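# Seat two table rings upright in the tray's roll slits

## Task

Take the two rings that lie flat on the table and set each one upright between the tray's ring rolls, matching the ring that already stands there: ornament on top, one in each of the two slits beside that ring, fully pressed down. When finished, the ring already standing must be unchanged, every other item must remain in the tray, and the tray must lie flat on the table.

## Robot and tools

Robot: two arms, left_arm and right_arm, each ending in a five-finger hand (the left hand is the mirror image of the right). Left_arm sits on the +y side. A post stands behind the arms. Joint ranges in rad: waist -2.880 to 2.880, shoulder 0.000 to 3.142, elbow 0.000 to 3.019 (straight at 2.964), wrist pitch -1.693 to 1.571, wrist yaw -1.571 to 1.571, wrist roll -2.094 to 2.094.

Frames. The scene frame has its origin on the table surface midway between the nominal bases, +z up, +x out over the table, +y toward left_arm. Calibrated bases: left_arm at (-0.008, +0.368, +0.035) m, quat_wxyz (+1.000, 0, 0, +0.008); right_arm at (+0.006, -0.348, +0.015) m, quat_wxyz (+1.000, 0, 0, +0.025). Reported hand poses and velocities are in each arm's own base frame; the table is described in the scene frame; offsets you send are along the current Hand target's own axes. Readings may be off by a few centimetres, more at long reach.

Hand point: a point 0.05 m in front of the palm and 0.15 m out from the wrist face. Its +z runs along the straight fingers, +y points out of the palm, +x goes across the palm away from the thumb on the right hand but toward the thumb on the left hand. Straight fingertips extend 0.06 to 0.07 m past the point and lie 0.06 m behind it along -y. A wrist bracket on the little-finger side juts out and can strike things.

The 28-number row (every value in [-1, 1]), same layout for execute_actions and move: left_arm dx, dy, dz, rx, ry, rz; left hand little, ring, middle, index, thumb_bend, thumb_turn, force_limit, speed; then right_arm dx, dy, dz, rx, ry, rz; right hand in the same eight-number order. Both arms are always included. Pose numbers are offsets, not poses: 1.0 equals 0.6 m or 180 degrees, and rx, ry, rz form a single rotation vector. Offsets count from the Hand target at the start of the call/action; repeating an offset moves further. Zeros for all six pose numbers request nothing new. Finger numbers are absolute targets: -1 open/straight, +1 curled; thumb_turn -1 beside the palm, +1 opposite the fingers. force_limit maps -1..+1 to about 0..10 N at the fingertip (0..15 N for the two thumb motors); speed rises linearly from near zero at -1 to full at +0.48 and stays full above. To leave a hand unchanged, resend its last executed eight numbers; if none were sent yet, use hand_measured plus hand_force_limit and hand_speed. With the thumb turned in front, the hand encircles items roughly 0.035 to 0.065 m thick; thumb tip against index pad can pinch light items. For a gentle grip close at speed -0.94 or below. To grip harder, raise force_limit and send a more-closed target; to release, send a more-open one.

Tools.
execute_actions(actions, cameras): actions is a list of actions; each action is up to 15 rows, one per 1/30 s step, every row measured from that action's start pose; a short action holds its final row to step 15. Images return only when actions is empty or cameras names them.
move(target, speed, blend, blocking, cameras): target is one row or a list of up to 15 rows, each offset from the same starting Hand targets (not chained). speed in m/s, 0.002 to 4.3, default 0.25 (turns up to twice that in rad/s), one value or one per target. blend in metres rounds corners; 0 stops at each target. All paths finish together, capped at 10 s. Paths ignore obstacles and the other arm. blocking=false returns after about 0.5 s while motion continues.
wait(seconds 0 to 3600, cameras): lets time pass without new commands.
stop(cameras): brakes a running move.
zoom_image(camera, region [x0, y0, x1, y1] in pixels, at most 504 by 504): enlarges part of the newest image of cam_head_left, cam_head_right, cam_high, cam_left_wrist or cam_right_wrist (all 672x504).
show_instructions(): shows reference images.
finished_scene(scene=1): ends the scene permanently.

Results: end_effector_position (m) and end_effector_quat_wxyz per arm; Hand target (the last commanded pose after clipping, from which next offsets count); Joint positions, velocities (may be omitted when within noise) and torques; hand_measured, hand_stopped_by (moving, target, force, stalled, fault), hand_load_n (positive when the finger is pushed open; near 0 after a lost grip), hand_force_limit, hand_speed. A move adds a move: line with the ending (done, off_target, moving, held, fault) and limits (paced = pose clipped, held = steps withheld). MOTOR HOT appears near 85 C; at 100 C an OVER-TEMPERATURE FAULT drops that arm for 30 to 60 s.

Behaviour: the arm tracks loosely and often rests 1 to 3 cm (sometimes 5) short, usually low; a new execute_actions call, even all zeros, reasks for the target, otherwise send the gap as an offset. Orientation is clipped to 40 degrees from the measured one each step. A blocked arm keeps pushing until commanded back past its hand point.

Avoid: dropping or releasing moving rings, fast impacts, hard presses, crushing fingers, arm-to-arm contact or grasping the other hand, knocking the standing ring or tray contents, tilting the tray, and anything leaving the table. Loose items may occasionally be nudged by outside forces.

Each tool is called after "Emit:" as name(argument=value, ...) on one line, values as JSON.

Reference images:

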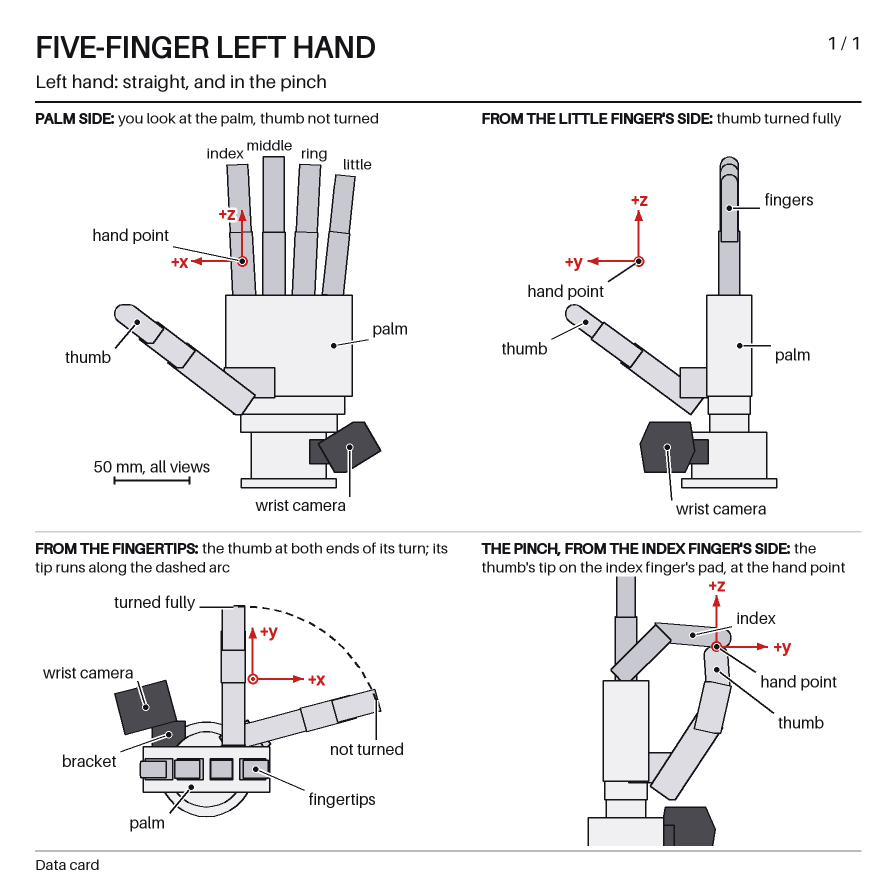

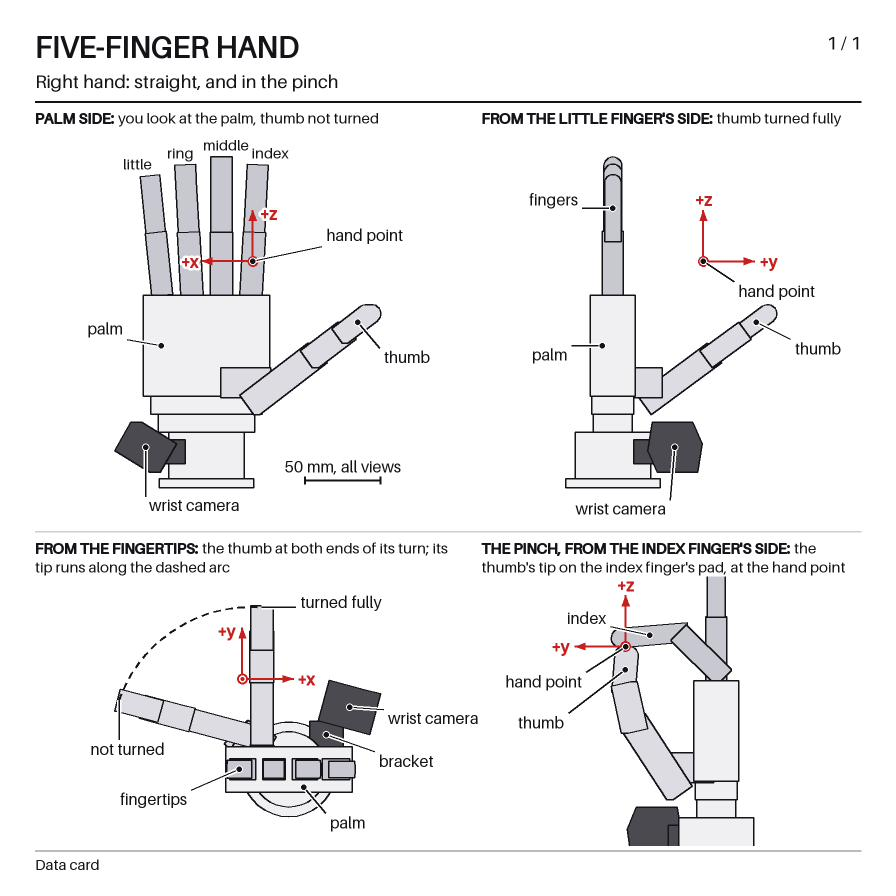

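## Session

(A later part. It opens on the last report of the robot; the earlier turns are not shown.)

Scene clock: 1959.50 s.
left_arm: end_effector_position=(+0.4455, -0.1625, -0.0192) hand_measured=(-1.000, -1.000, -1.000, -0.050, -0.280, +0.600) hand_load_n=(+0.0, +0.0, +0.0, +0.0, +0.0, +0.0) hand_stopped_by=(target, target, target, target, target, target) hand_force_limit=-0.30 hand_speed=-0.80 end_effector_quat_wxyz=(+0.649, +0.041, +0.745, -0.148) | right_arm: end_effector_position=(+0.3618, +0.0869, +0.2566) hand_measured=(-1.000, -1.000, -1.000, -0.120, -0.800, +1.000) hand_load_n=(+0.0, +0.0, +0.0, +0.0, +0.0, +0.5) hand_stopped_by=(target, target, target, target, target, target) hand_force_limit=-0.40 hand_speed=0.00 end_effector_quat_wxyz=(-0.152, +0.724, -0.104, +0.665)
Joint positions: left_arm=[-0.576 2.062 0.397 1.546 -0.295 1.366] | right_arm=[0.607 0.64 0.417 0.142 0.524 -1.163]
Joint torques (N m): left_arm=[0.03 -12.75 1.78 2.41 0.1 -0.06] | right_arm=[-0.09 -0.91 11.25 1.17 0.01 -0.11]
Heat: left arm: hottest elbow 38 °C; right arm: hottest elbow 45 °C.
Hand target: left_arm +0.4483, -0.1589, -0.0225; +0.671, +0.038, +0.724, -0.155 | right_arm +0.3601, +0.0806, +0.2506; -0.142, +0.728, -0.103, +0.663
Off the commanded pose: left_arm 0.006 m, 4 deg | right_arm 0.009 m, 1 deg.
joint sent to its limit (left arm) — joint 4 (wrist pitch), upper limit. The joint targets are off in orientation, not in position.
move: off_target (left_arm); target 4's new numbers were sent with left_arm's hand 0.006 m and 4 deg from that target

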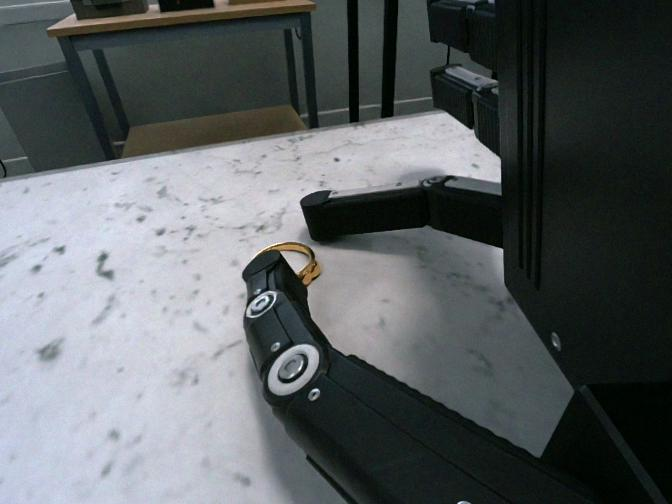

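Emit:
move(target=[[-0.0236,-0.0041,-0.0012,0,0,0,-1,-1,-1,-0.12,-0.29,0.8,-0.3,-0.6,0,0,0,0,0,0,-1,-1,-1,-0.12,-0.8,1,-0.4,0],[-0.0213,-0.0233,0.003,0,0,0,-1,-1,-1,-0.12,-0.29,0.8,-0.3,-0.6,0,0,0,0,0,0,-1,-1,-1,-0.12,-0.8,1,-0.4,0],[0.0004,-0.0024,0.0007,0,0,0,-1,-1,-1,-0.12,-0.29,0.8,-0.3,-0.6,0,0,0,0,0,0,-1,-1,-1,-0.12,-0.8,1,-0.4,0],[0.0004,-0.0024,0.0007,0,0,0,-1,-1,-1,-0.05,-0.28,0.6,-0.3,-0.8,0,0,0,0,0,0,-1,-1,-1,-0.12,-0.8,1,-0.4,0]], speed=[0.05,0.08,0.05,0.05], cameras=["cam_left_wrist"])

Emit:
zoom_image(camera="cam_left_wrist", region=[230, 190, 370, 310])

Scene clock: 1965.47 s.
left_arm: end_effector_position=(+0.4448, -0.1636, -0.0194) hand_measured=(-1.000, -1.000, -1.000, -0.050, -0.280, +0.600) hand_load_n=(+0.0, +0.0, +0.0, +0.0, +0.0, -0.5) hand_stopped_by=(target, target, target, target, target, target) hand_force_limit=-0.30 hand_speed=-0.80 end_effector_quat_wxyz=(+0.649, +0.041, +0.745, -0.148) | right_arm: end_effector_position=(+0.3618, +0.0869, +0.2566) hand_measured=(-1.000, -1.000, -1.000, -0.120, -0.800, +1.000) hand_load_n=(+0.0, +0.0, +0.0, +0.0, +0.0, +0.0) hand_stopped_by=(target, target, target, target, target, target) hand_force_limit=-0.40 hand_speed=0.00 end_effector_quat_wxyz=(-0.152, +0.724, -0.104, +0.665)
Joint positions: left_arm=[-0.58 2.062 0.397 1.546 -0.299 1.366] | right_arm=[0.607 0.64 0.417 0.142 0.524 -1.163]
Joint torques (N m): left_arm=[0.56 -12.28 1.87 2.21 0.09 -0.06] | right_arm=[-0.32 -0.79 11.07 1.06 0.02 -0.11]
Heat: left arm: hottest elbow 38 °C; right arm: hottest elbow 45 °C.
Hand target: left_arm +0.4484, -0.1603, -0.0225; +0.671, +0.038, +0.724, -0.155 | right_arm +0.3601, +0.0806, +0.2506; -0.142, +0.728, -0.103, +0.663
Off the commanded pose: left_arm 0.006 m, 4 deg | right_arm 0.009 m, 1 deg.
joint sent to its limit (left arm) — joint 4 (wrist pitch), upper limit. The joint targets are off in orientation, not in position.
move: off_target (left_arm); target 4's new numbers were sent with left_arm's hand 0.006 m and 4 deg from that target

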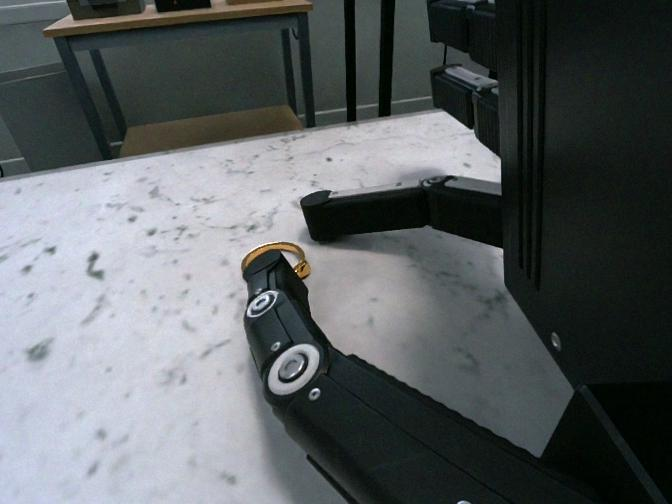

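Scaled by 3.600.

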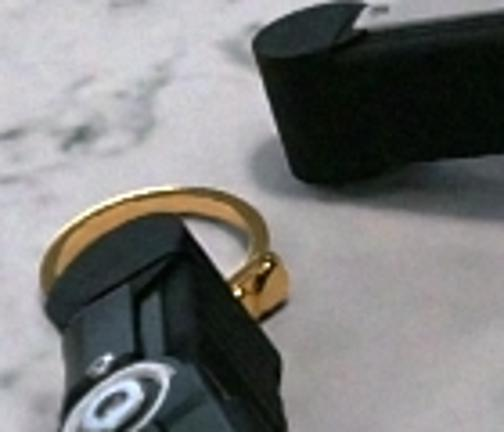

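Emit:
move(target=[[0,0,0,0,0,0,-1,-1,-1,0.02,-0.25,0.58,-0.5,-0.9,0,0,0,0,0,0,-1,-1,-1,-0.12,-0.8,1,-0.4,0]], cameras=["cam_left_wrist"])

Emit:
zoom_image(camera="cam_left_wrist", region=[230, 190, 370, 310])

Scene clock: 1967.63 s.
left_arm: end_effector_position=(+0.4449, -0.1636, -0.0192) hand_measured=(-1.000, -1.000, -1.000, +0.020, -0.250, +0.580) hand_load_n=(+0.0, +0.0, +0.0, +0.0, -0.5, +0.0) hand_stopped_by=(target, target, target, target, target, target) hand_force_limit=-0.50 hand_speed=-0.90 end_effector_quat_wxyz=(+0.649, +0.041, +0.745, -0.148) | right_arm: end_effector_position=(+0.3618, +0.0869, +0.2566) hand_measured=(-1.000, -1.000, -1.000, -0.120, -0.800, +1.000) hand_load_n=(+0.0, +0.0, +0.0, +0.0, +0.0, +0.5) hand_stopped_by=(target, target, target, target, target, target) hand_force_limit=-0.40 hand_speed=0.00 end_effector_quat_wxyz=(-0.152, +0.724, -0.104, +0.665)
Joint positions: left_arm=[-0.58 2.062 0.397 1.547 -0.299 1.366] | right_arm=[0.607 0.64 0.417 0.142 0.524 -1.163]
Joint torques (N m): left_arm=[0.03 -12.1 1.87 2.37 0.13 -0.01] | right_arm=[-0.97 -1.2 11.28 1.05 0.02 -0.1]
Heat: left arm: hottest elbow 38 °C; right arm: hottest elbow 45 °C.
Hand target: left_arm +0.4484, -0.1603, -0.0225; +0.671, +0.038, +0.724, -0.155 | right_arm +0.3601, +0.0806, +0.2506; -0.142, +0.728, -0.103, +0.663
Off the commanded pose: left_arm 0.006 m, 4 deg | right_arm 0.009 m, 1 deg.
joint sent to its limit (left arm) — joint 4 (wrist pitch), upper limit. The joint targets are off in orientation, not in position.
move: done

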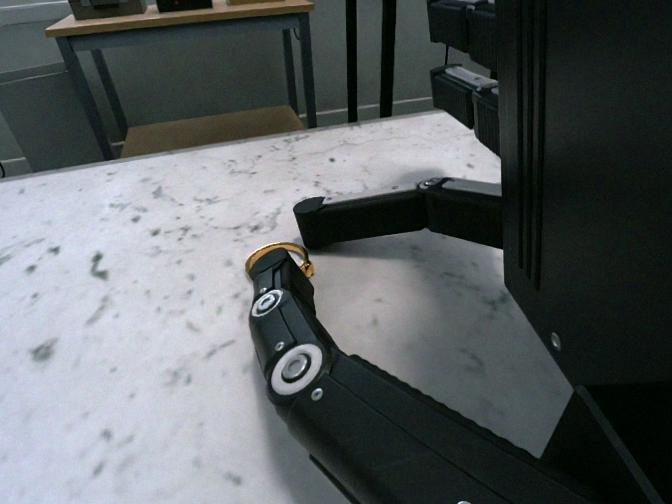

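Scaled by 3.600.

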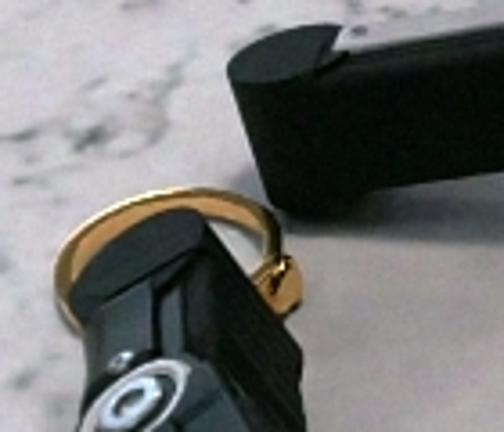

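Emit:
move(target=[[0,0,0,0,0,0,-1,-1,-1,0.15,-0.25,0.58,-0.5,-0.94,0,0,0,0,0,0,-1,-1,-1,-0.12,-0.8,1,-0.4,0]], cameras=["cam_left_wrist"])

Emit:
zoom_image(camera="cam_left_wrist", region=[230, 190, 370, 310])

Scene clock: 1973.40 s.
left_arm: end_effector_position=(+0.4449, -0.1637, -0.0192) hand_measured=(-1.000, -1.000, -1.000, +0.150, -0.250, +0.580) hand_load_n=(+0.0, -0.5, +0.0, +1.5, +0.0, -1.0) hand_stopped_by=(target, target, target, target, target, target) hand_force_limit=-0.50 hand_speed=-0.94 end_effector_quat_wxyz=(+0.649, +0.041, +0.745, -0.148) | right_arm: end_effector_position=(+0.3618, +0.0869, +0.2566) hand_measured=(-1.000, -1.000, -1.000, -0.120, -0.800, +1.000) hand_load_n=(+0.0, +0.0, +0.0, +0.0, +0.0, +0.5) hand_stopped_by=(target, target, target, target, target, target) hand_force_limit=-0.40 hand_speed=0.00 end_effector_quat_wxyz=(-0.152, +0.724, -0.104, +0.665)
Joint positions: left_arm=[-0.58 2.062 0.397 1.547 -0.298 1.366] | right_arm=[0.607 0.64 0.417 0.142 0.524 -1.163]
Joint torques (N m): left_arm=[-0.09 -12.04 1.81 2.52 0.07 -0.03] | right_arm=[-0.15 -1.2 11.15 1.13 0.05 -0.11]
Heat: left arm: hottest elbow 37 °C; right arm: hottest elbow 45 °C.
Hand target: left_arm +0.4484, -0.1603, -0.0225; +0.671, +0.038, +0.724, -0.155 | right_arm +0.3601, +0.0806, +0.2506; -0.142, +0.728, -0.103, +0.663
Off the commanded pose: left_arm 0.006 m, 4 deg | right_arm 0.009 m, 1 deg.
joint sent to its limit (left arm) — joint 4 (wrist pitch), upper limit. The joint targets are off in orientation, not in position.
move: done

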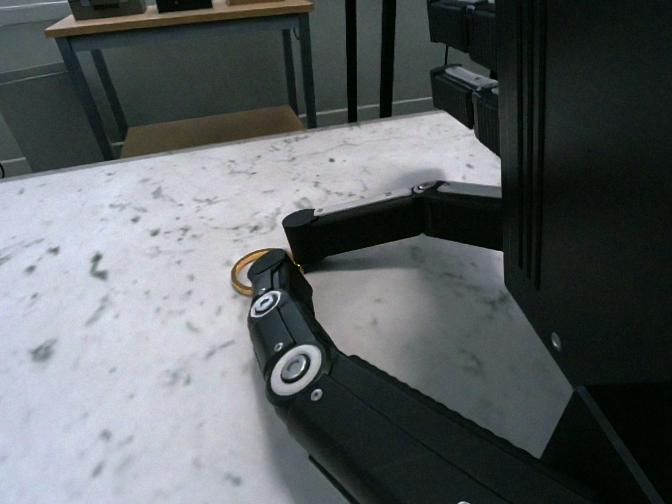

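Scaled by 3.600.

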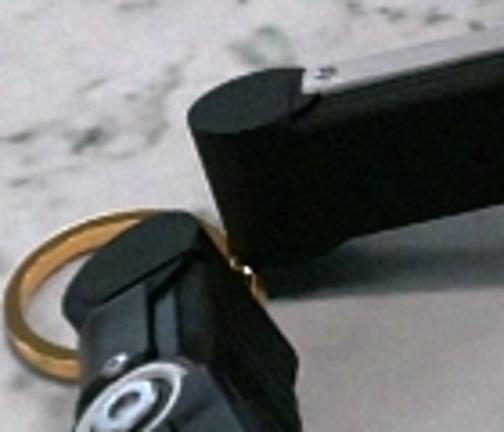

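Emit:
move(target=[[0,0,0,0,0,0,-1,-1,-1,-0.12,-0.4,0.8,-0.3,-0.6,0,0,0,0,0,0,-1,-1,-1,-0.12,-0.8,1,-0.4,0],[-0.1312,-0.0229,-0.0069,0,0,0,-1,-1,-1,-0.12,-0.4,0.8,-0.3,-0.6,0,0,0,0,0,0,-1,-1,-1,-0.12,-0.8,1,-0.4,0]], speed=[0.05,0.1], cameras=["cam_left_wrist"])

Emit:
move(target=[[0.0575,-0.2626,-0.3011,0.1452,0.0921,0.0247,-1,-1,-1,-0.12,-0.4,0.8,-0.3,-0.6,0,0,0,0,0,0,-1,-1,-1,-0.12,-0.8,1,-0.4,0]], speed=[0.15], cameras=["cam_left_wrist","cam_high"])

Emit:
zoom_image(camera="cam_high", region=[210, 190, 370, 290])

Scene clock: 2011.43 s.
left_arm: end_effector_position=(+0.4490, -0.1671, +0.0558) hand_measured=(-1.000, -1.000, -1.000, -0.120, -0.400, +0.800) hand_load_n=(+0.0, +0.0, +0.0, +0.0, +0.0, +0.0) hand_stopped_by=(target, target, target, target, target, target) hand_force_limit=-0.30 hand_speed=-0.60 end_effector_quat_wxyz=(+0.671, +0.037, +0.722, -0.163) | right_arm: end_effector_position=(+0.3618, +0.0869, +0.2566) hand_measured=(-1.000, -1.000, -1.000, -0.120, -0.800, +1.000) hand_load_n=(+0.0, +0.0, +0.0, +0.0, +0.0, +0.5) hand_stopped_by=(target, target, target, target, target, target) hand_force_limit=-0.40 hand_speed=0.00 end_effector_quat_wxyz=(-0.152, +0.724, -0.104, +0.665)
Joint positions: left_arm=[-0.578 1.776 0.36 1.367 -0.289 1.371] | right_arm=[0.607 0.64 0.417 0.142 0.524 -1.163]
Joint torques (N m): left_arm=[-0.21 -14.15 2.76 1.36 0.12 0.1] | right_arm=[-0.21 -0.79 11.04 1.14 0.01 -0.09]
Heat: left arm: hottest elbow 35 °C; right arm: hottest elbow 45 °C.
Hand target: left_arm +0.4484, -0.1603, +0.0575; +0.671, +0.038, +0.724, -0.155 | right_arm +0.3601, +0.0806, +0.2506; -0.142, +0.728, -0.103, +0.663
Off the commanded pose: left_arm 0.007 m, 1 deg | right_arm 0.009 m, 1 deg.
move: done

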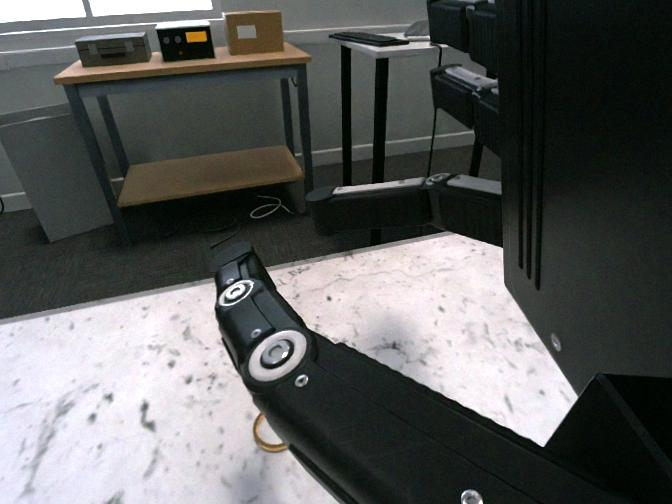

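Scene clock: 2014.13 s.
left_arm: end_effector_position=(+0.2335, -0.2632, +0.0591) hand_measured=(-1.000, -1.000, -1.000, -0.120, -0.400, +0.800) hand_load_n=(+0.0, +0.0, +0.0, +0.0, +0.0, +0.0) hand_stopped_by=(target, target, target, target, target, target) hand_force_limit=-0.30 hand_speed=-0.60 end_effector_quat_wxyz=(+0.542, +0.239, +0.757, -0.276) | right_arm: end_effector_position=(+0.3618, +0.0869, +0.2566) hand_measured=(-1.000, -1.000, -1.000, -0.120, -0.800, +1.000) hand_load_n=(+0.0, +0.0, +0.0, +0.0, +0.0, +0.0) hand_stopped_by=(target, target, target, target, target, target) hand_force_limit=-0.40 hand_speed=0.00 end_effector_quat_wxyz=(-0.152, +0.724, -0.104, +0.665)
Joint positions: left_arm=[-1.199 1.178 0.098 0.793 -0.407 1.29] | right_arm=[0.607 0.64 0.417 0.142 0.524 -1.163]
Joint torques (N m): left_arm=[-1.44 -6.59 6.71 1.39 -0.13 -0.15] | right_arm=[0.03 -0.79 11.12 1.18 0.03 -0.12]
Heat: left arm: hottest elbow 35 °C; right arm: hottest elbow 45 °C.
Hand target: left_arm +0.2302, -0.2652, +0.0602; +0.540, +0.238, +0.757, -0.281 | right_arm +0.3601, +0.0806, +0.2506; -0.142, +0.728, -0.103, +0.663
Off the commanded pose: left_arm 0.004 m, 1 deg | right_arm 0.009 m, 1 deg.
move: done
Images, in order (width x height): cam_high 672x504, cam_left_wrist 672x504.

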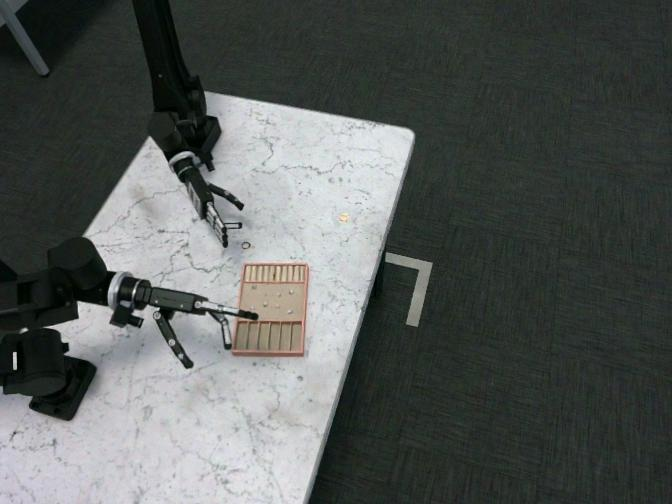

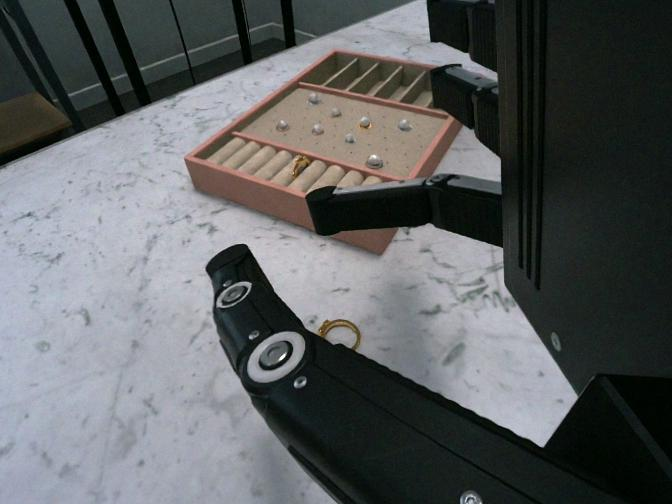

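Scaled by 3.150.

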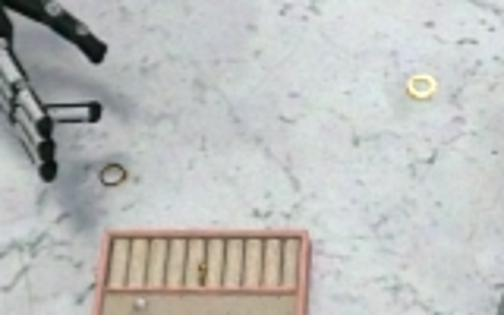

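Emit:
zoom_image(camera="cam_left_wrist", region=[290, 300, 390, 370])

Scaled by 5.040.

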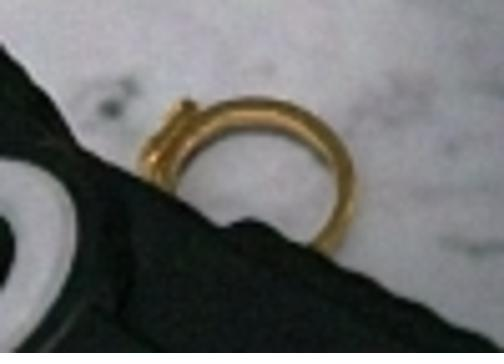

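Emit:
move(target=[[0.096,0.0098,0.0288,0,0,0,-1,-1,-1,0.03,-0.4,0.8,-0.3,-0.6,0,0,0,0,0,0,-1,-1,-1,-0.12,-0.8,1,-0.4,0]], speed=[0.08], cameras=["cam_left_wrist"])

Emit:
zoom_image(camera="cam_left_wrist", region=[230, 190, 370, 310])

Scene clock: 2021.93 s.
left_arm: end_effector_position=(+0.2314, -0.2677, +0.0003) hand_measured=(-1.000, -1.000, -1.000, +0.030, -0.400, +0.800) hand_load_n=(+0.0, +0.0, +0.0, +0.0, +0.0, +0.0) hand_stopped_by=(target, target, target, target, target, target) hand_force_limit=-0.30 hand_speed=-0.60 end_effector_quat_wxyz=(+0.540, +0.234, +0.759, -0.278) | right_arm: end_effector_position=(+0.3618, +0.0869, +0.2566) hand_measured=(-1.000, -1.000, -1.000, -0.120, -0.800, +1.000) hand_load_n=(+0.0, +0.0, -0.5, +0.0, +0.0, +0.5) hand_stopped_by=(target, target, target, target, target, target) hand_force_limit=-0.40 hand_speed=0.00 end_effector_quat_wxyz=(-0.152, +0.724, -0.104, +0.665)
Joint positions: left_arm=[-1.214 1.733 0.093 1.348 -0.423 1.272] | right_arm=[0.607 0.64 0.417 0.142 0.524 -1.163]
Joint torques (N m): left_arm=[-1.55 -7.59 1.13 2.51 -0.15 0.01] | right_arm=[0.79 -1.2 11.17 1.14 -0.03 -0.1]
Heat: left arm: hottest elbow 35 °C; right arm: hottest elbow 45 °C.
Hand target: left_arm +0.2284, -0.2696, +0.0000; +0.540, +0.238, +0.757, -0.282 | right_arm +0.3601, +0.0806, +0.2506; -0.142, +0.728, -0.103, +0.663
Off the commanded pose: left_arm 0.004 m, 1 deg | right_arm 0.009 m, 1 deg.
move: done

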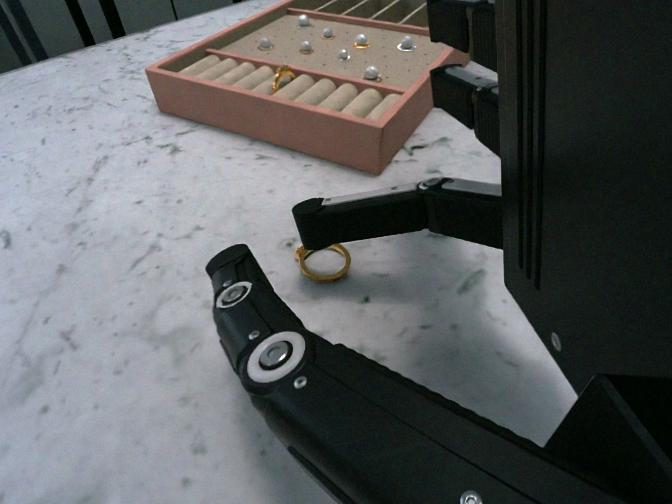

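Scaled by 3.600.

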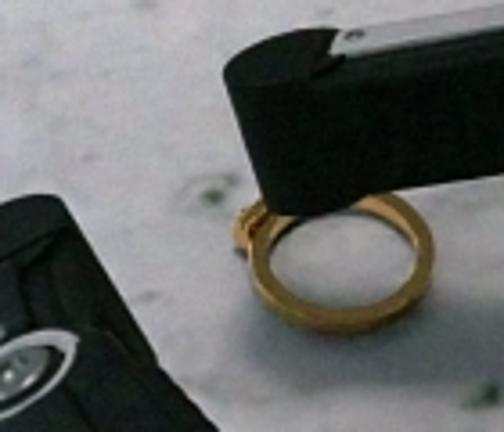

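Emit:
move(target=[[0.0196,-0.0043,0.0183,0,0,0,-1,-1,-1,0.03,-0.4,0.8,-0.3,-0.6,0,0,0,0,0,0,-1,-1,-1,-0.12,-0.8,1,-0.4,0]], speed=[0.05], cameras=["cam_left_wrist"])

Emit:
zoom_image(camera="cam_left_wrist", region=[230, 190, 370, 310])

Scene clock: 2025.07 s.
left_arm: end_effector_position=(+0.2320, -0.2719, -0.0145) hand_measured=(-1.000, -1.000, -1.000, +0.030, -0.400, +0.800) hand_load_n=(+0.0, +0.0, +0.0, +0.0, +0.0, +0.0) hand_stopped_by=(target, target, target, target, target, target) hand_force_limit=-0.30 hand_speed=-0.60 end_effector_quat_wxyz=(+0.538, +0.237, +0.761, -0.275) | right_arm: end_effector_position=(+0.3618, +0.0869, +0.2566) hand_measured=(-1.000, -1.000, -1.000, -0.120, -0.800, +1.000) hand_load_n=(+0.0, +0.0, +0.0, +0.0, +0.0, +0.5) hand_stopped_by=(target, target, target, target, target, target) hand_force_limit=-0.40 hand_speed=0.00 end_effector_quat_wxyz=(-0.152, +0.724, -0.104, +0.665)
Joint positions: left_arm=[-1.219 1.847 0.114 1.431 -0.427 1.272] | right_arm=[0.607 0.64 0.417 0.142 0.524 -1.163]
Joint torques (N m): left_arm=[-2.32 -8.23 1.24 2.51 -0.1 -0.02] | right_arm=[-0.38 -1.2 11.07 1.02 -0.02 -0.08]
Heat: left arm: hottest elbow 35 °C; right arm: hottest elbow 45 °C.
Hand target: left_arm +0.2307, -0.2782, -0.0137; +0.540, +0.238, +0.757, -0.281 | right_arm +0.3601, +0.0806, +0.2506; -0.142, +0.728, -0.103, +0.663
Off the commanded pose: left_arm 0.007 m, 1 deg | right_arm 0.009 m, 1 deg.
move: done

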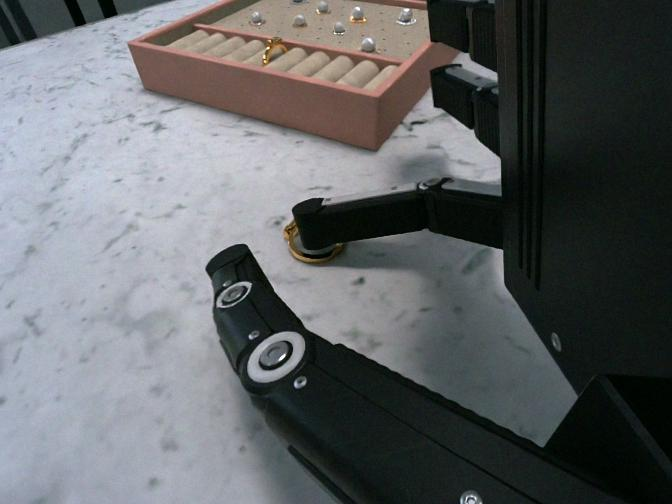

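Scaled by 3.600.

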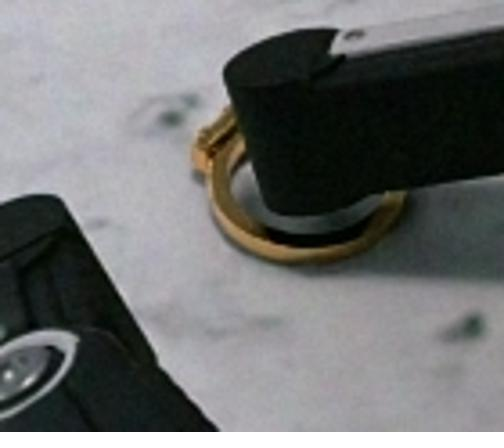

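Emit:
move(target=[[0.0165,0.001,0.007,0,0,0,-1,-1,-1,0.03,-0.4,0.8,-0.3,-0.6,0,0,0,0,0,0,-1,-1,-1,-0.12,-0.8,1,-0.4,0]], speed=[0.03], cameras=["cam_left_wrist"])

Emit:
zoom_image(camera="cam_left_wrist", region=[230, 190, 370, 310])

Scene clock: 2028.03 s.
left_arm: end_effector_position=(+0.2342, -0.2770, -0.0195) hand_measured=(-1.000, -1.000, -1.000, +0.030, -0.400, +0.800) hand_load_n=(-0.5, +0.0, +0.0, -1.0, +0.0, +0.5) hand_stopped_by=(target, target, target, target, target, target) hand_force_limit=-0.30 hand_speed=-0.60 end_effector_quat_wxyz=(+0.544, +0.231, +0.756, -0.281) | right_arm: end_effector_position=(+0.3618, +0.0869, +0.2566) hand_measured=(-1.000, -1.000, -1.000, -0.120, -0.800, +1.000) hand_load_n=(+0.0, +0.0, +0.0, +0.0, +0.0, +0.5) hand_stopped_by=(target, target, target, target, target, target) hand_force_limit=-0.40 hand_speed=0.00 end_effector_quat_wxyz=(-0.152, +0.724, -0.104, +0.665)
Joint positions: left_arm=[-1.22 1.925 0.131 1.514 -0.432 1.272] | right_arm=[0.607 0.64 0.417 0.142 0.524 -1.163]
Joint torques (N m): left_arm=[-2.43 -8 0.35 2.02 -0.04 0] | right_arm=[-0.26 -0.91 11.17 1.13 -0.01 -0.12]
Heat: left arm: hottest elbow 35 °C; right arm: hottest elbow 45 °C.
Hand target: left_arm +0.2309, -0.2801, -0.0243; +0.540, +0.238, +0.757, -0.282 | right_arm +0.3601, +0.0806, +0.2506; -0.142, +0.728, -0.103, +0.663
Off the commanded pose: left_arm 0.007 m, 1 deg | right_arm 0.009 m, 1 deg.
move: done

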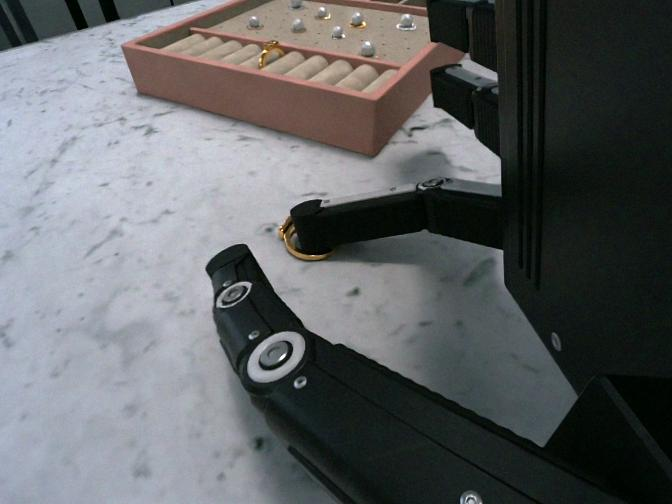

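Scaled by 3.600.

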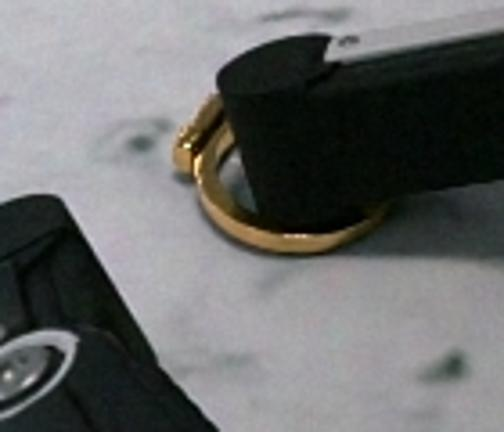

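Emit:
move(target=[[-0.008,0.0495,-0.0028,0,0,0,-1,-1,-1,0.03,-0.4,0.8,-0.3,-0.6,0,0,0,0,0,0,-1,-1,-1,-0.12,-0.8,1,-0.4,0]], speed=[0.03], cameras=["cam_left_wrist"])

Emit:
zoom_image(camera="cam_left_wrist", region=[230, 190, 370, 310])

Scene clock: 2032.83 s.
left_arm: end_effector_position=(+0.2507, -0.2686, -0.0194) hand_measured=(-1.000, -1.000, -1.000, +0.030, -0.400, +0.800) hand_load_n=(+0.0, +0.0, +0.0, -0.5, +0.0, +0.5) hand_stopped_by=(target, target, target, target, target, target) hand_force_limit=-0.30 hand_speed=-0.60 end_effector_quat_wxyz=(+0.540, +0.237, +0.754, -0.289) | right_arm: end_effector_position=(+0.3618, +0.0869, +0.2566) hand_measured=(-1.000, -1.000, -1.000, -0.120, -0.800, +1.000) hand_load_n=(+0.0, +0.0, +0.0, +0.0, +0.0, +0.5) hand_stopped_by=(target, target, target, target, target, target) hand_force_limit=-0.40 hand_speed=0.00 end_effector_quat_wxyz=(-0.152, +0.724, -0.104, +0.665)
Joint positions: left_arm=[-1.11 1.941 0.121 1.555 -0.303 1.303] | right_arm=[0.607 0.64 0.417 0.142 0.524 -1.163]
Joint torques (N m): left_arm=[0.03 -9.93 -1.5 1.88 0.05 -0.05] | right_arm=[0.09 -1.2 11.19 1.03 0 -0.09]
Heat: left arm: hottest elbow 35 °C; right arm: hottest elbow 45 °C.
Hand target: left_arm +0.2509, -0.2576, -0.0242; +0.540, +0.238, +0.757, -0.282 | right_arm +0.3601, +0.0806, +0.2506; -0.142, +0.728, -0.103, +0.663
Off the commanded pose: left_arm 0.012 m, 1 deg | right_arm 0.009 m, 1 deg.
joint sent to its limit (left arm) — joint 4 (wrist pitch), upper limit. The joint targets still meet the commanded pose.
move: off_target (left_arm)

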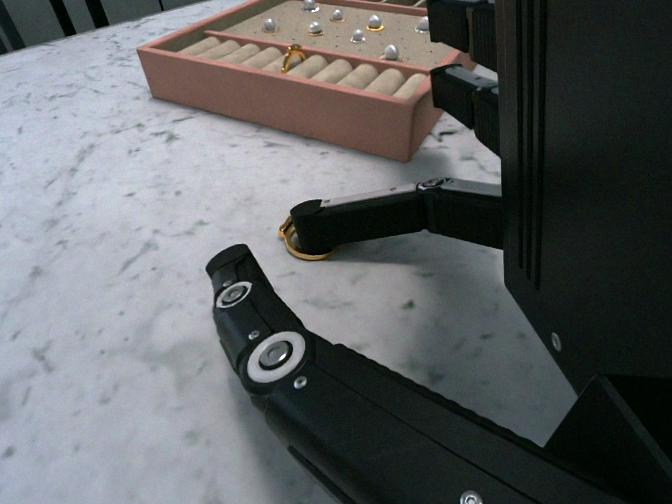

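Scaled by 3.600.

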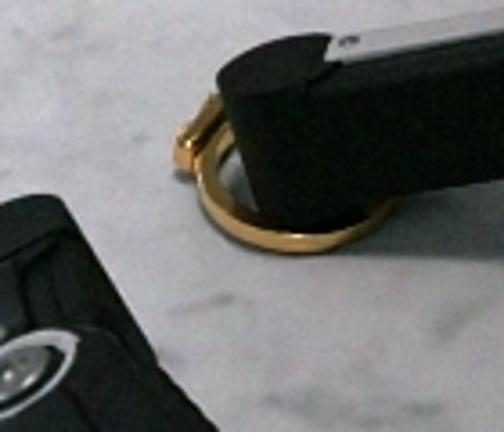

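Emit:
move(target=[[-0.06,0.3567,-0.0102,0,0,0,-1,-1,-1,0.03,-0.4,0.8,-0.3,-0.6,0,0,0,0,0,0,-1,-1,-1,-0.12,-0.8,1,-0.4,0]], speed=[0.035], cameras=["cam_left_wrist","cam_high"])

Emit:
zoom_image(camera="cam_left_wrist", region=[230, 190, 370, 310])

Scene clock: 2041.30 s.
left_arm: end_effector_position=(+0.3983, -0.1059, -0.0186) hand_measured=(-1.000, -1.000, -1.000, +0.030, -0.400, +0.800) hand_load_n=(+0.0, +0.0, +0.0, -0.5, +0.0, +0.0) hand_stopped_by=(target, target, target, target, target, target) hand_force_limit=-0.30 hand_speed=-0.60 end_effector_quat_wxyz=(+0.547, +0.247, +0.748, -0.284) | right_arm: end_effector_position=(+0.3618, +0.0869, +0.2566) hand_measured=(-1.000, -1.000, -1.000, -0.120, -0.800, +1.000) hand_load_n=(+0.0, +0.0, +0.0, +0.0, +0.0, +0.0) hand_stopped_by=(target, target, target, target, target, target) hand_force_limit=-0.40 hand_speed=0.00 end_effector_quat_wxyz=(-0.152, +0.724, -0.104, +0.665)
Joint positions: left_arm=[-0.065 1.878 0.212 1.344 0.707 1.624] | right_arm=[0.607 0.64 0.417 0.142 0.524 -1.163]
Joint torques (N m): left_arm=[-0.15 -10.29 1.37 0.51 0.07 -0.03] | right_arm=[-0.21 -0.85 11.12 1.11 0.02 -0.12]
Heat: left arm: hottest elbow 35 °C; right arm: hottest elbow 45 °C.
Hand target: left_arm +0.3997, -0.0995, -0.0246; +0.540, +0.238, +0.757, -0.281 | right_arm +0.3601, +0.0806, +0.2506; -0.142, +0.728, -0.103, +0.663
Off the commanded pose: left_arm 0.009 m, 2 deg | right_arm 0.009 m, 1 deg.
move: done
Images, in order (width x height): cam_high 672x504, cam_left_wrist 672x504.

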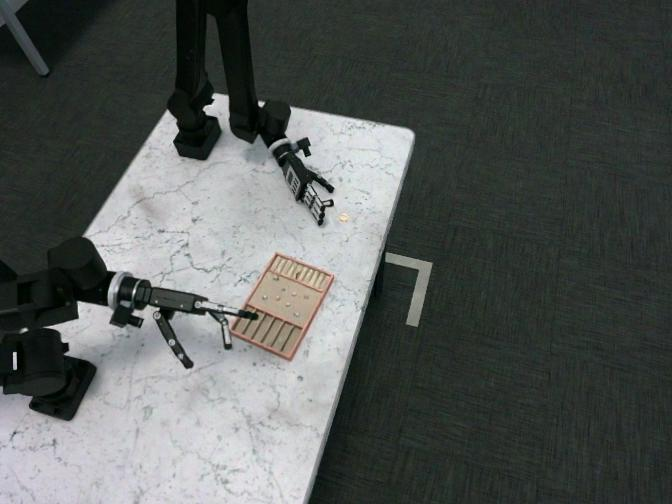

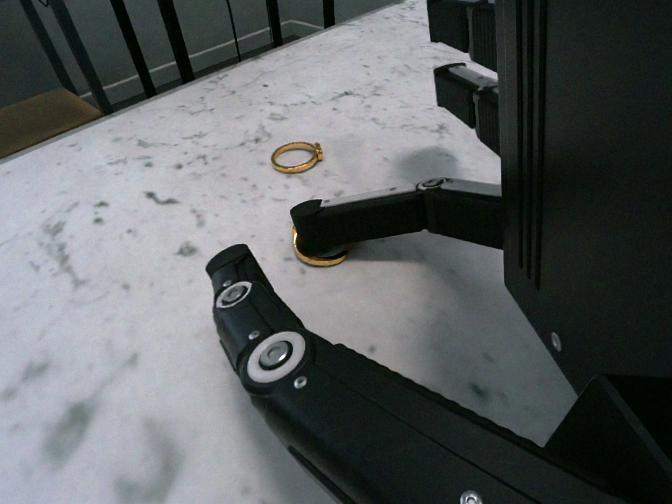

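Scaled by 3.600.

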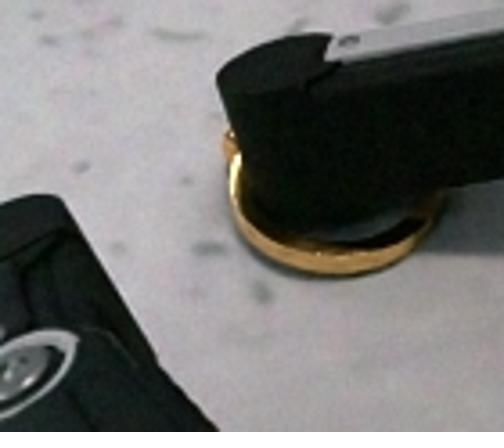

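Emit:
zoom_image(camera="cam_high", region=[220, 240, 350, 370])

Scaled by 3.877.

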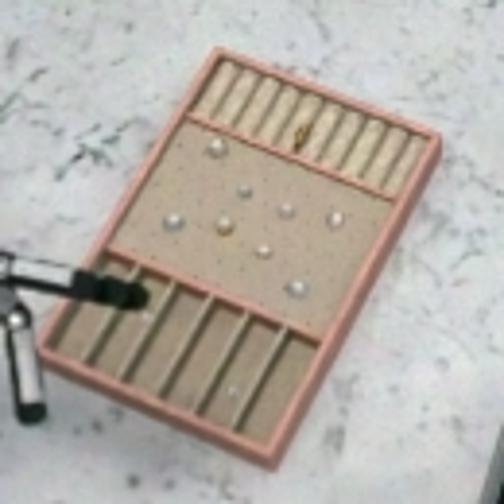

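Emit:
move(target=[[-0.0476,-0.0084,-0.013,0,0,0,-1,-1,-1,0.03,-0.4,0.8,-0.3,-0.6,0,0,0,0,0,0,-1,-1,-1,-0.12,-0.8,1,-0.4,0],[-0.0443,-0.0415,0.0312,0.0366,-0.0499,0.0048,-1,-1,-1,-0.12,-0.29,0.8,-0.3,-0.6,0,0,0,0,0,0,-1,-1,-1,-0.12,-0.8,1,-0.4,0],[-0.0307,-0.0283,0.0245,0.0366,-0.0499,0.0048,-1,-1,-1,-0.12,-0.29,0.8,-0.3,-0.6,0,0,0,0,0,0,-1,-1,-1,-0.12,-0.8,1,-0.4,0]], speed=[0.05,0.08,0.06], cameras=["cam_left_wrist","cam_high"])

Emit:
zoom_image(camera="cam_left_wrist", region=[230, 190, 370, 310])

Scene clock: 2069.57 s.
left_arm: end_effector_position=(+0.3996, -0.1270, -0.0087) hand_measured=(-1.000, -1.000, -1.000, -0.120, -0.290, +0.800) hand_load_n=(+0.0, +0.0, +0.0, +0.0, +0.0, +0.0) hand_stopped_by=(target, target, target, target, target, target) hand_force_limit=-0.30 hand_speed=-0.60 end_effector_quat_wxyz=(+0.561, +0.256, +0.709, -0.342) | right_arm: end_effector_position=(+0.3618, +0.0869, +0.2566) hand_measured=(-1.000, -1.000, -1.000, -0.120, -0.800, +1.000) hand_load_n=(+0.0, +0.0, +0.0, +0.0, +0.0, +0.5) hand_stopped_by=(target, target, target, target, target, target) hand_force_limit=-0.40 hand_speed=0.00 end_effector_quat_wxyz=(-0.152, +0.724, -0.104, +0.665)
Joint positions: left_arm=[-0.059 1.98 0.237 1.542 0.824 1.519] | right_arm=[0.607 0.64 0.417 0.142 0.524 -1.163]
Joint torques (N m): left_arm=[-0.21 -10.17 0.85 2.24 0.27 0.04] | right_arm=[-0.03 -1.03 11.15 1.06 -0.02 -0.11]
Heat: left arm: hottest elbow 34 °C; right arm: hottest elbow 46 °C.
Hand target: left_arm +0.4041, -0.1229, -0.0081; +0.585, +0.251, +0.693, -0.338 | right_arm +0.3601, +0.0806, +0.2506; -0.142, +0.728, -0.103, +0.663
Off the commanded pose: left_arm 0.006 m, 3 deg | right_arm 0.009 m, 1 deg.
joint sent to its limit (left arm) — joint 4 (wrist pitch), upper limit. The joint targets still meet the commanded pose.
move: off_target (left_arm)
Images, in order (width x height): cam_high 672x504, cam_left_wrist 672x504.

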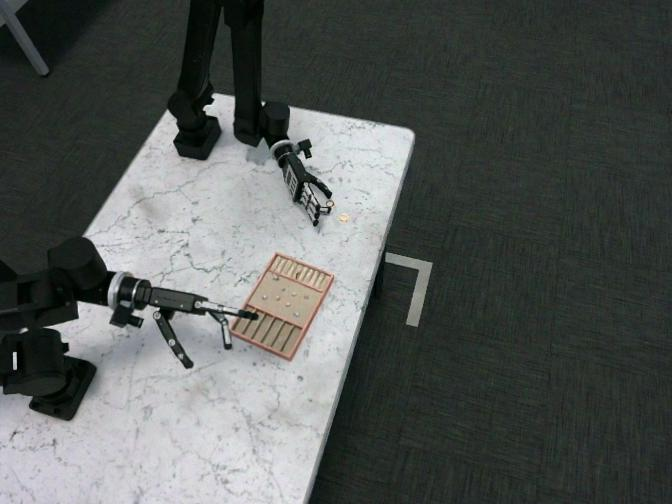

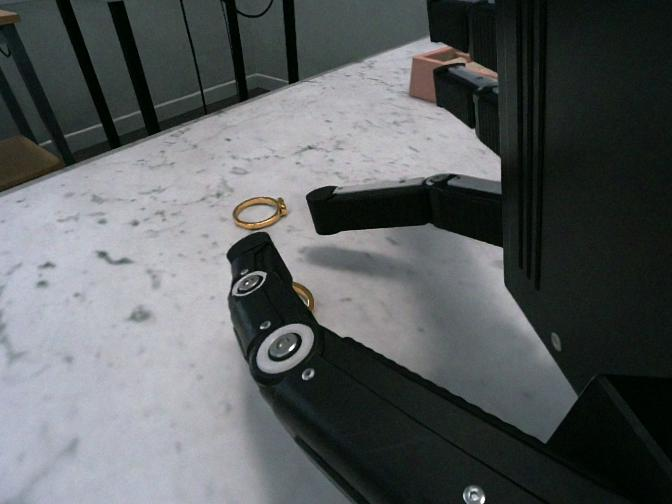

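Scaled by 3.600.

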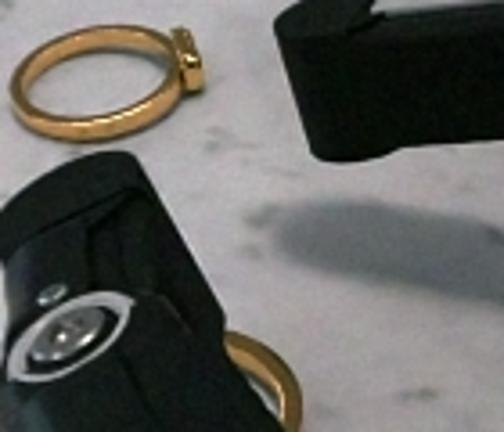

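Emit:
move(target=[[-0.012,-0.0127,0.0057,0,0,0,-1,-1,-1,-0.12,-0.29,0.8,-0.3,-0.6,0,0,0,0,0,0,-1,-1,-1,-0.12,-0.8,1,-0.4,0],[0.0237,0.0067,-0.0053,0,0,0,-1,-1,-1,-0.12,-0.29,0.8,-0.3,-0.6,0,0,0,0,0,0,-1,-1,-1,-0.12,-0.8,1,-0.4,0],[0.0237,0.0067,-0.0053,0,0,0,-1,-1,-1,-0.12,-0.28,0.6,-0.3,-0.8,0,0,0,0,0,0,-1,-1,-1,-0.12,-0.8,1,-0.4,0]], speed=[0.08,0.05,0.05], cameras=["cam_left_wrist"])

Emit:
zoom_image(camera="cam_left_wrist", region=[230, 190, 370, 310])

Scene clock: 2076.20 s.
left_arm: end_effector_position=(+0.4002, -0.1228, -0.0187) hand_measured=(-1.000, -1.000, -1.000, -0.120, -0.280, +0.600) hand_load_n=(+0.0, +0.0, +0.0, +0.0, -1.0, -1.0) hand_stopped_by=(target, target, target, target, target, target) hand_force_limit=-0.30 hand_speed=-0.80 end_effector_quat_wxyz=(+0.558, +0.264, +0.710, -0.339) | right_arm: end_effector_position=(+0.3618, +0.0869, +0.2566) hand_measured=(-1.000, -1.000, -1.000, -0.120, -0.800, +1.000) hand_load_n=(+0.0, +0.0, +0.0, +0.0, +0.0, +0.5) hand_stopped_by=(target, target, target, target, target, target) hand_force_limit=-0.40 hand_speed=0.00 end_effector_quat_wxyz=(-0.152, +0.724, -0.104, +0.665)
Joint positions: left_arm=[-0.039 2.022 0.248 1.55 0.849 1.551] | right_arm=[0.607 0.64 0.417 0.142 0.524 -1.163]
Joint torques (N m): left_arm=[0.56 -9.93 0.39 1.96 0.27 0.03] | right_arm=[0.38 -0.67 11.19 1.1 0.04 -0.08]
Heat: left arm: hottest elbow 34 °C; right arm: hottest elbow 46 °C.
Hand target: left_arm +0.4023, -0.1186, -0.0224; +0.585, +0.251, +0.693, -0.338 | right_arm +0.3601, +0.0806, +0.2506; -0.142, +0.728, -0.103, +0.663
Off the commanded pose: left_arm 0.006 m, 4 deg | right_arm 0.009 m, 1 deg.
joint sent to its limit (left arm) — joint 4 (wrist pitch), upper limit. The joint targets are off in orientation, not in position.
move: off_target (left_arm); target 3's new numbers were sent with left_arm's hand 0.006 m and 4 deg from that target

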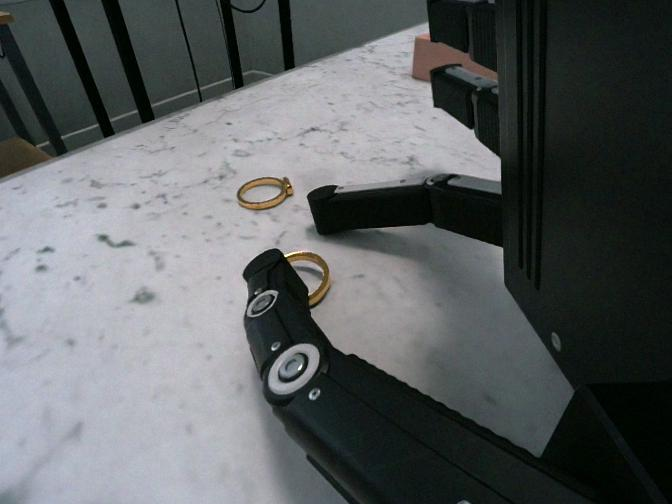

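Scaled by 3.600.

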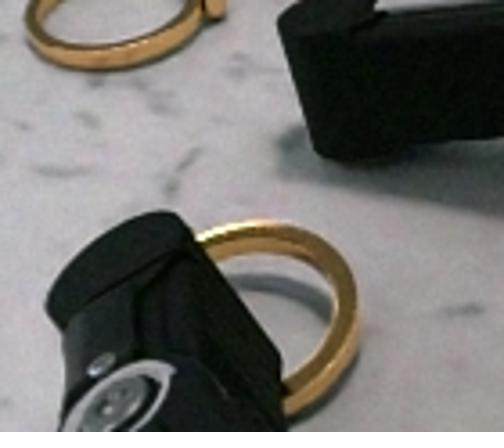

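Emit:
move(target=[[0,0,0,0,0,0,-1,-1,-1,-0.12,-0.29,0.8,-0.3,-0.6,0,0,0,0,0,0,-1,-1,-1,-0.12,-0.8,1,-0.4,0],[-0.0164,-0.0029,-0.0015,0,0,0,-1,-1,-1,-0.12,-0.29,0.8,-0.3,-0.6,0,0,0,0,0,0,-1,-1,-1,-0.12,-0.8,1,-0.4,0]], speed=[0.05,0.05], cameras=["cam_left_wrist"])

Emit:
zoom_image(camera="cam_left_wrist", region=[230, 190, 370, 330])

Scene clock: 2080.43 s.
left_arm: end_effector_position=(+0.4000, -0.1226, -0.0193) hand_measured=(-1.000, -1.000, -1.000, -0.120, -0.290, +0.800) hand_load_n=(-0.5, +0.0, +0.0, +0.0, +0.0, +0.0) hand_stopped_by=(target, target, target, target, target, target) hand_force_limit=-0.30 hand_speed=-0.60 end_effector_quat_wxyz=(+0.558, +0.264, +0.710, -0.339) | right_arm: end_effector_position=(+0.3618, +0.0869, +0.2566) hand_measured=(-1.000, -1.000, -1.000, -0.120, -0.800, +1.000) hand_load_n=(+0.0, +0.0, +0.5, +0.0, +0.0, +0.5) hand_stopped_by=(target, target, target, target, target, target) hand_force_limit=-0.40 hand_speed=0.00 end_effector_quat_wxyz=(-0.152, +0.724, -0.104, +0.665)
Joint positions: left_arm=[-0.039 2.024 0.248 1.55 0.849 1.551] | right_arm=[0.607 0.64 0.417 0.142 0.524 -1.163]
Joint torques (N m): left_arm=[0.03 -13.68 -0.36 1.8 0.18 -0.11] | right_arm=[0.21 -0.62 11.11 1.25 0.03 -0.09]
Heat: left arm: hottest elbow 34 °C; right arm: hottest elbow 46 °C.
Hand target: left_arm +0.4023, -0.1185, -0.0124; +0.585, +0.251, +0.693, -0.338 | right_arm +0.3601, +0.0806, +0.2506; -0.142, +0.728, -0.103, +0.663
Off the commanded pose: left_arm 0.008 m, 4 deg | right_arm 0.009 m, 1 deg.
joint sent to its limit (left arm) — joint 4 (wrist pitch), upper limit. The joint targets are off in orientation, not in position.
move: off_target (left_arm)

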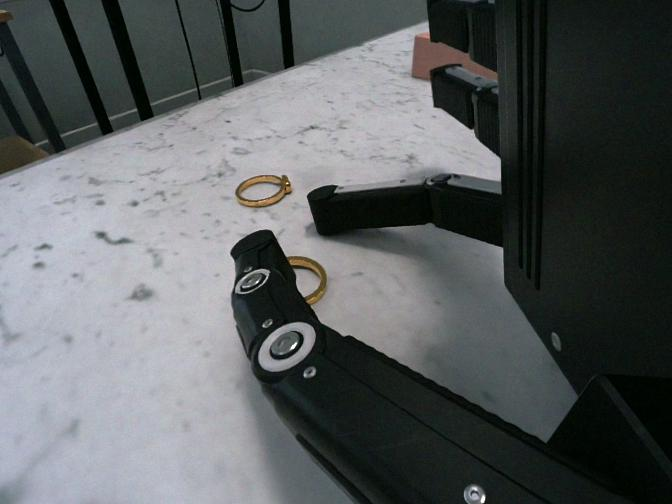

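Scaled by 3.600.

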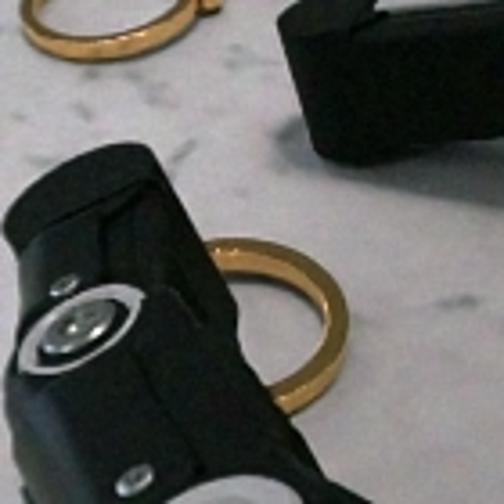

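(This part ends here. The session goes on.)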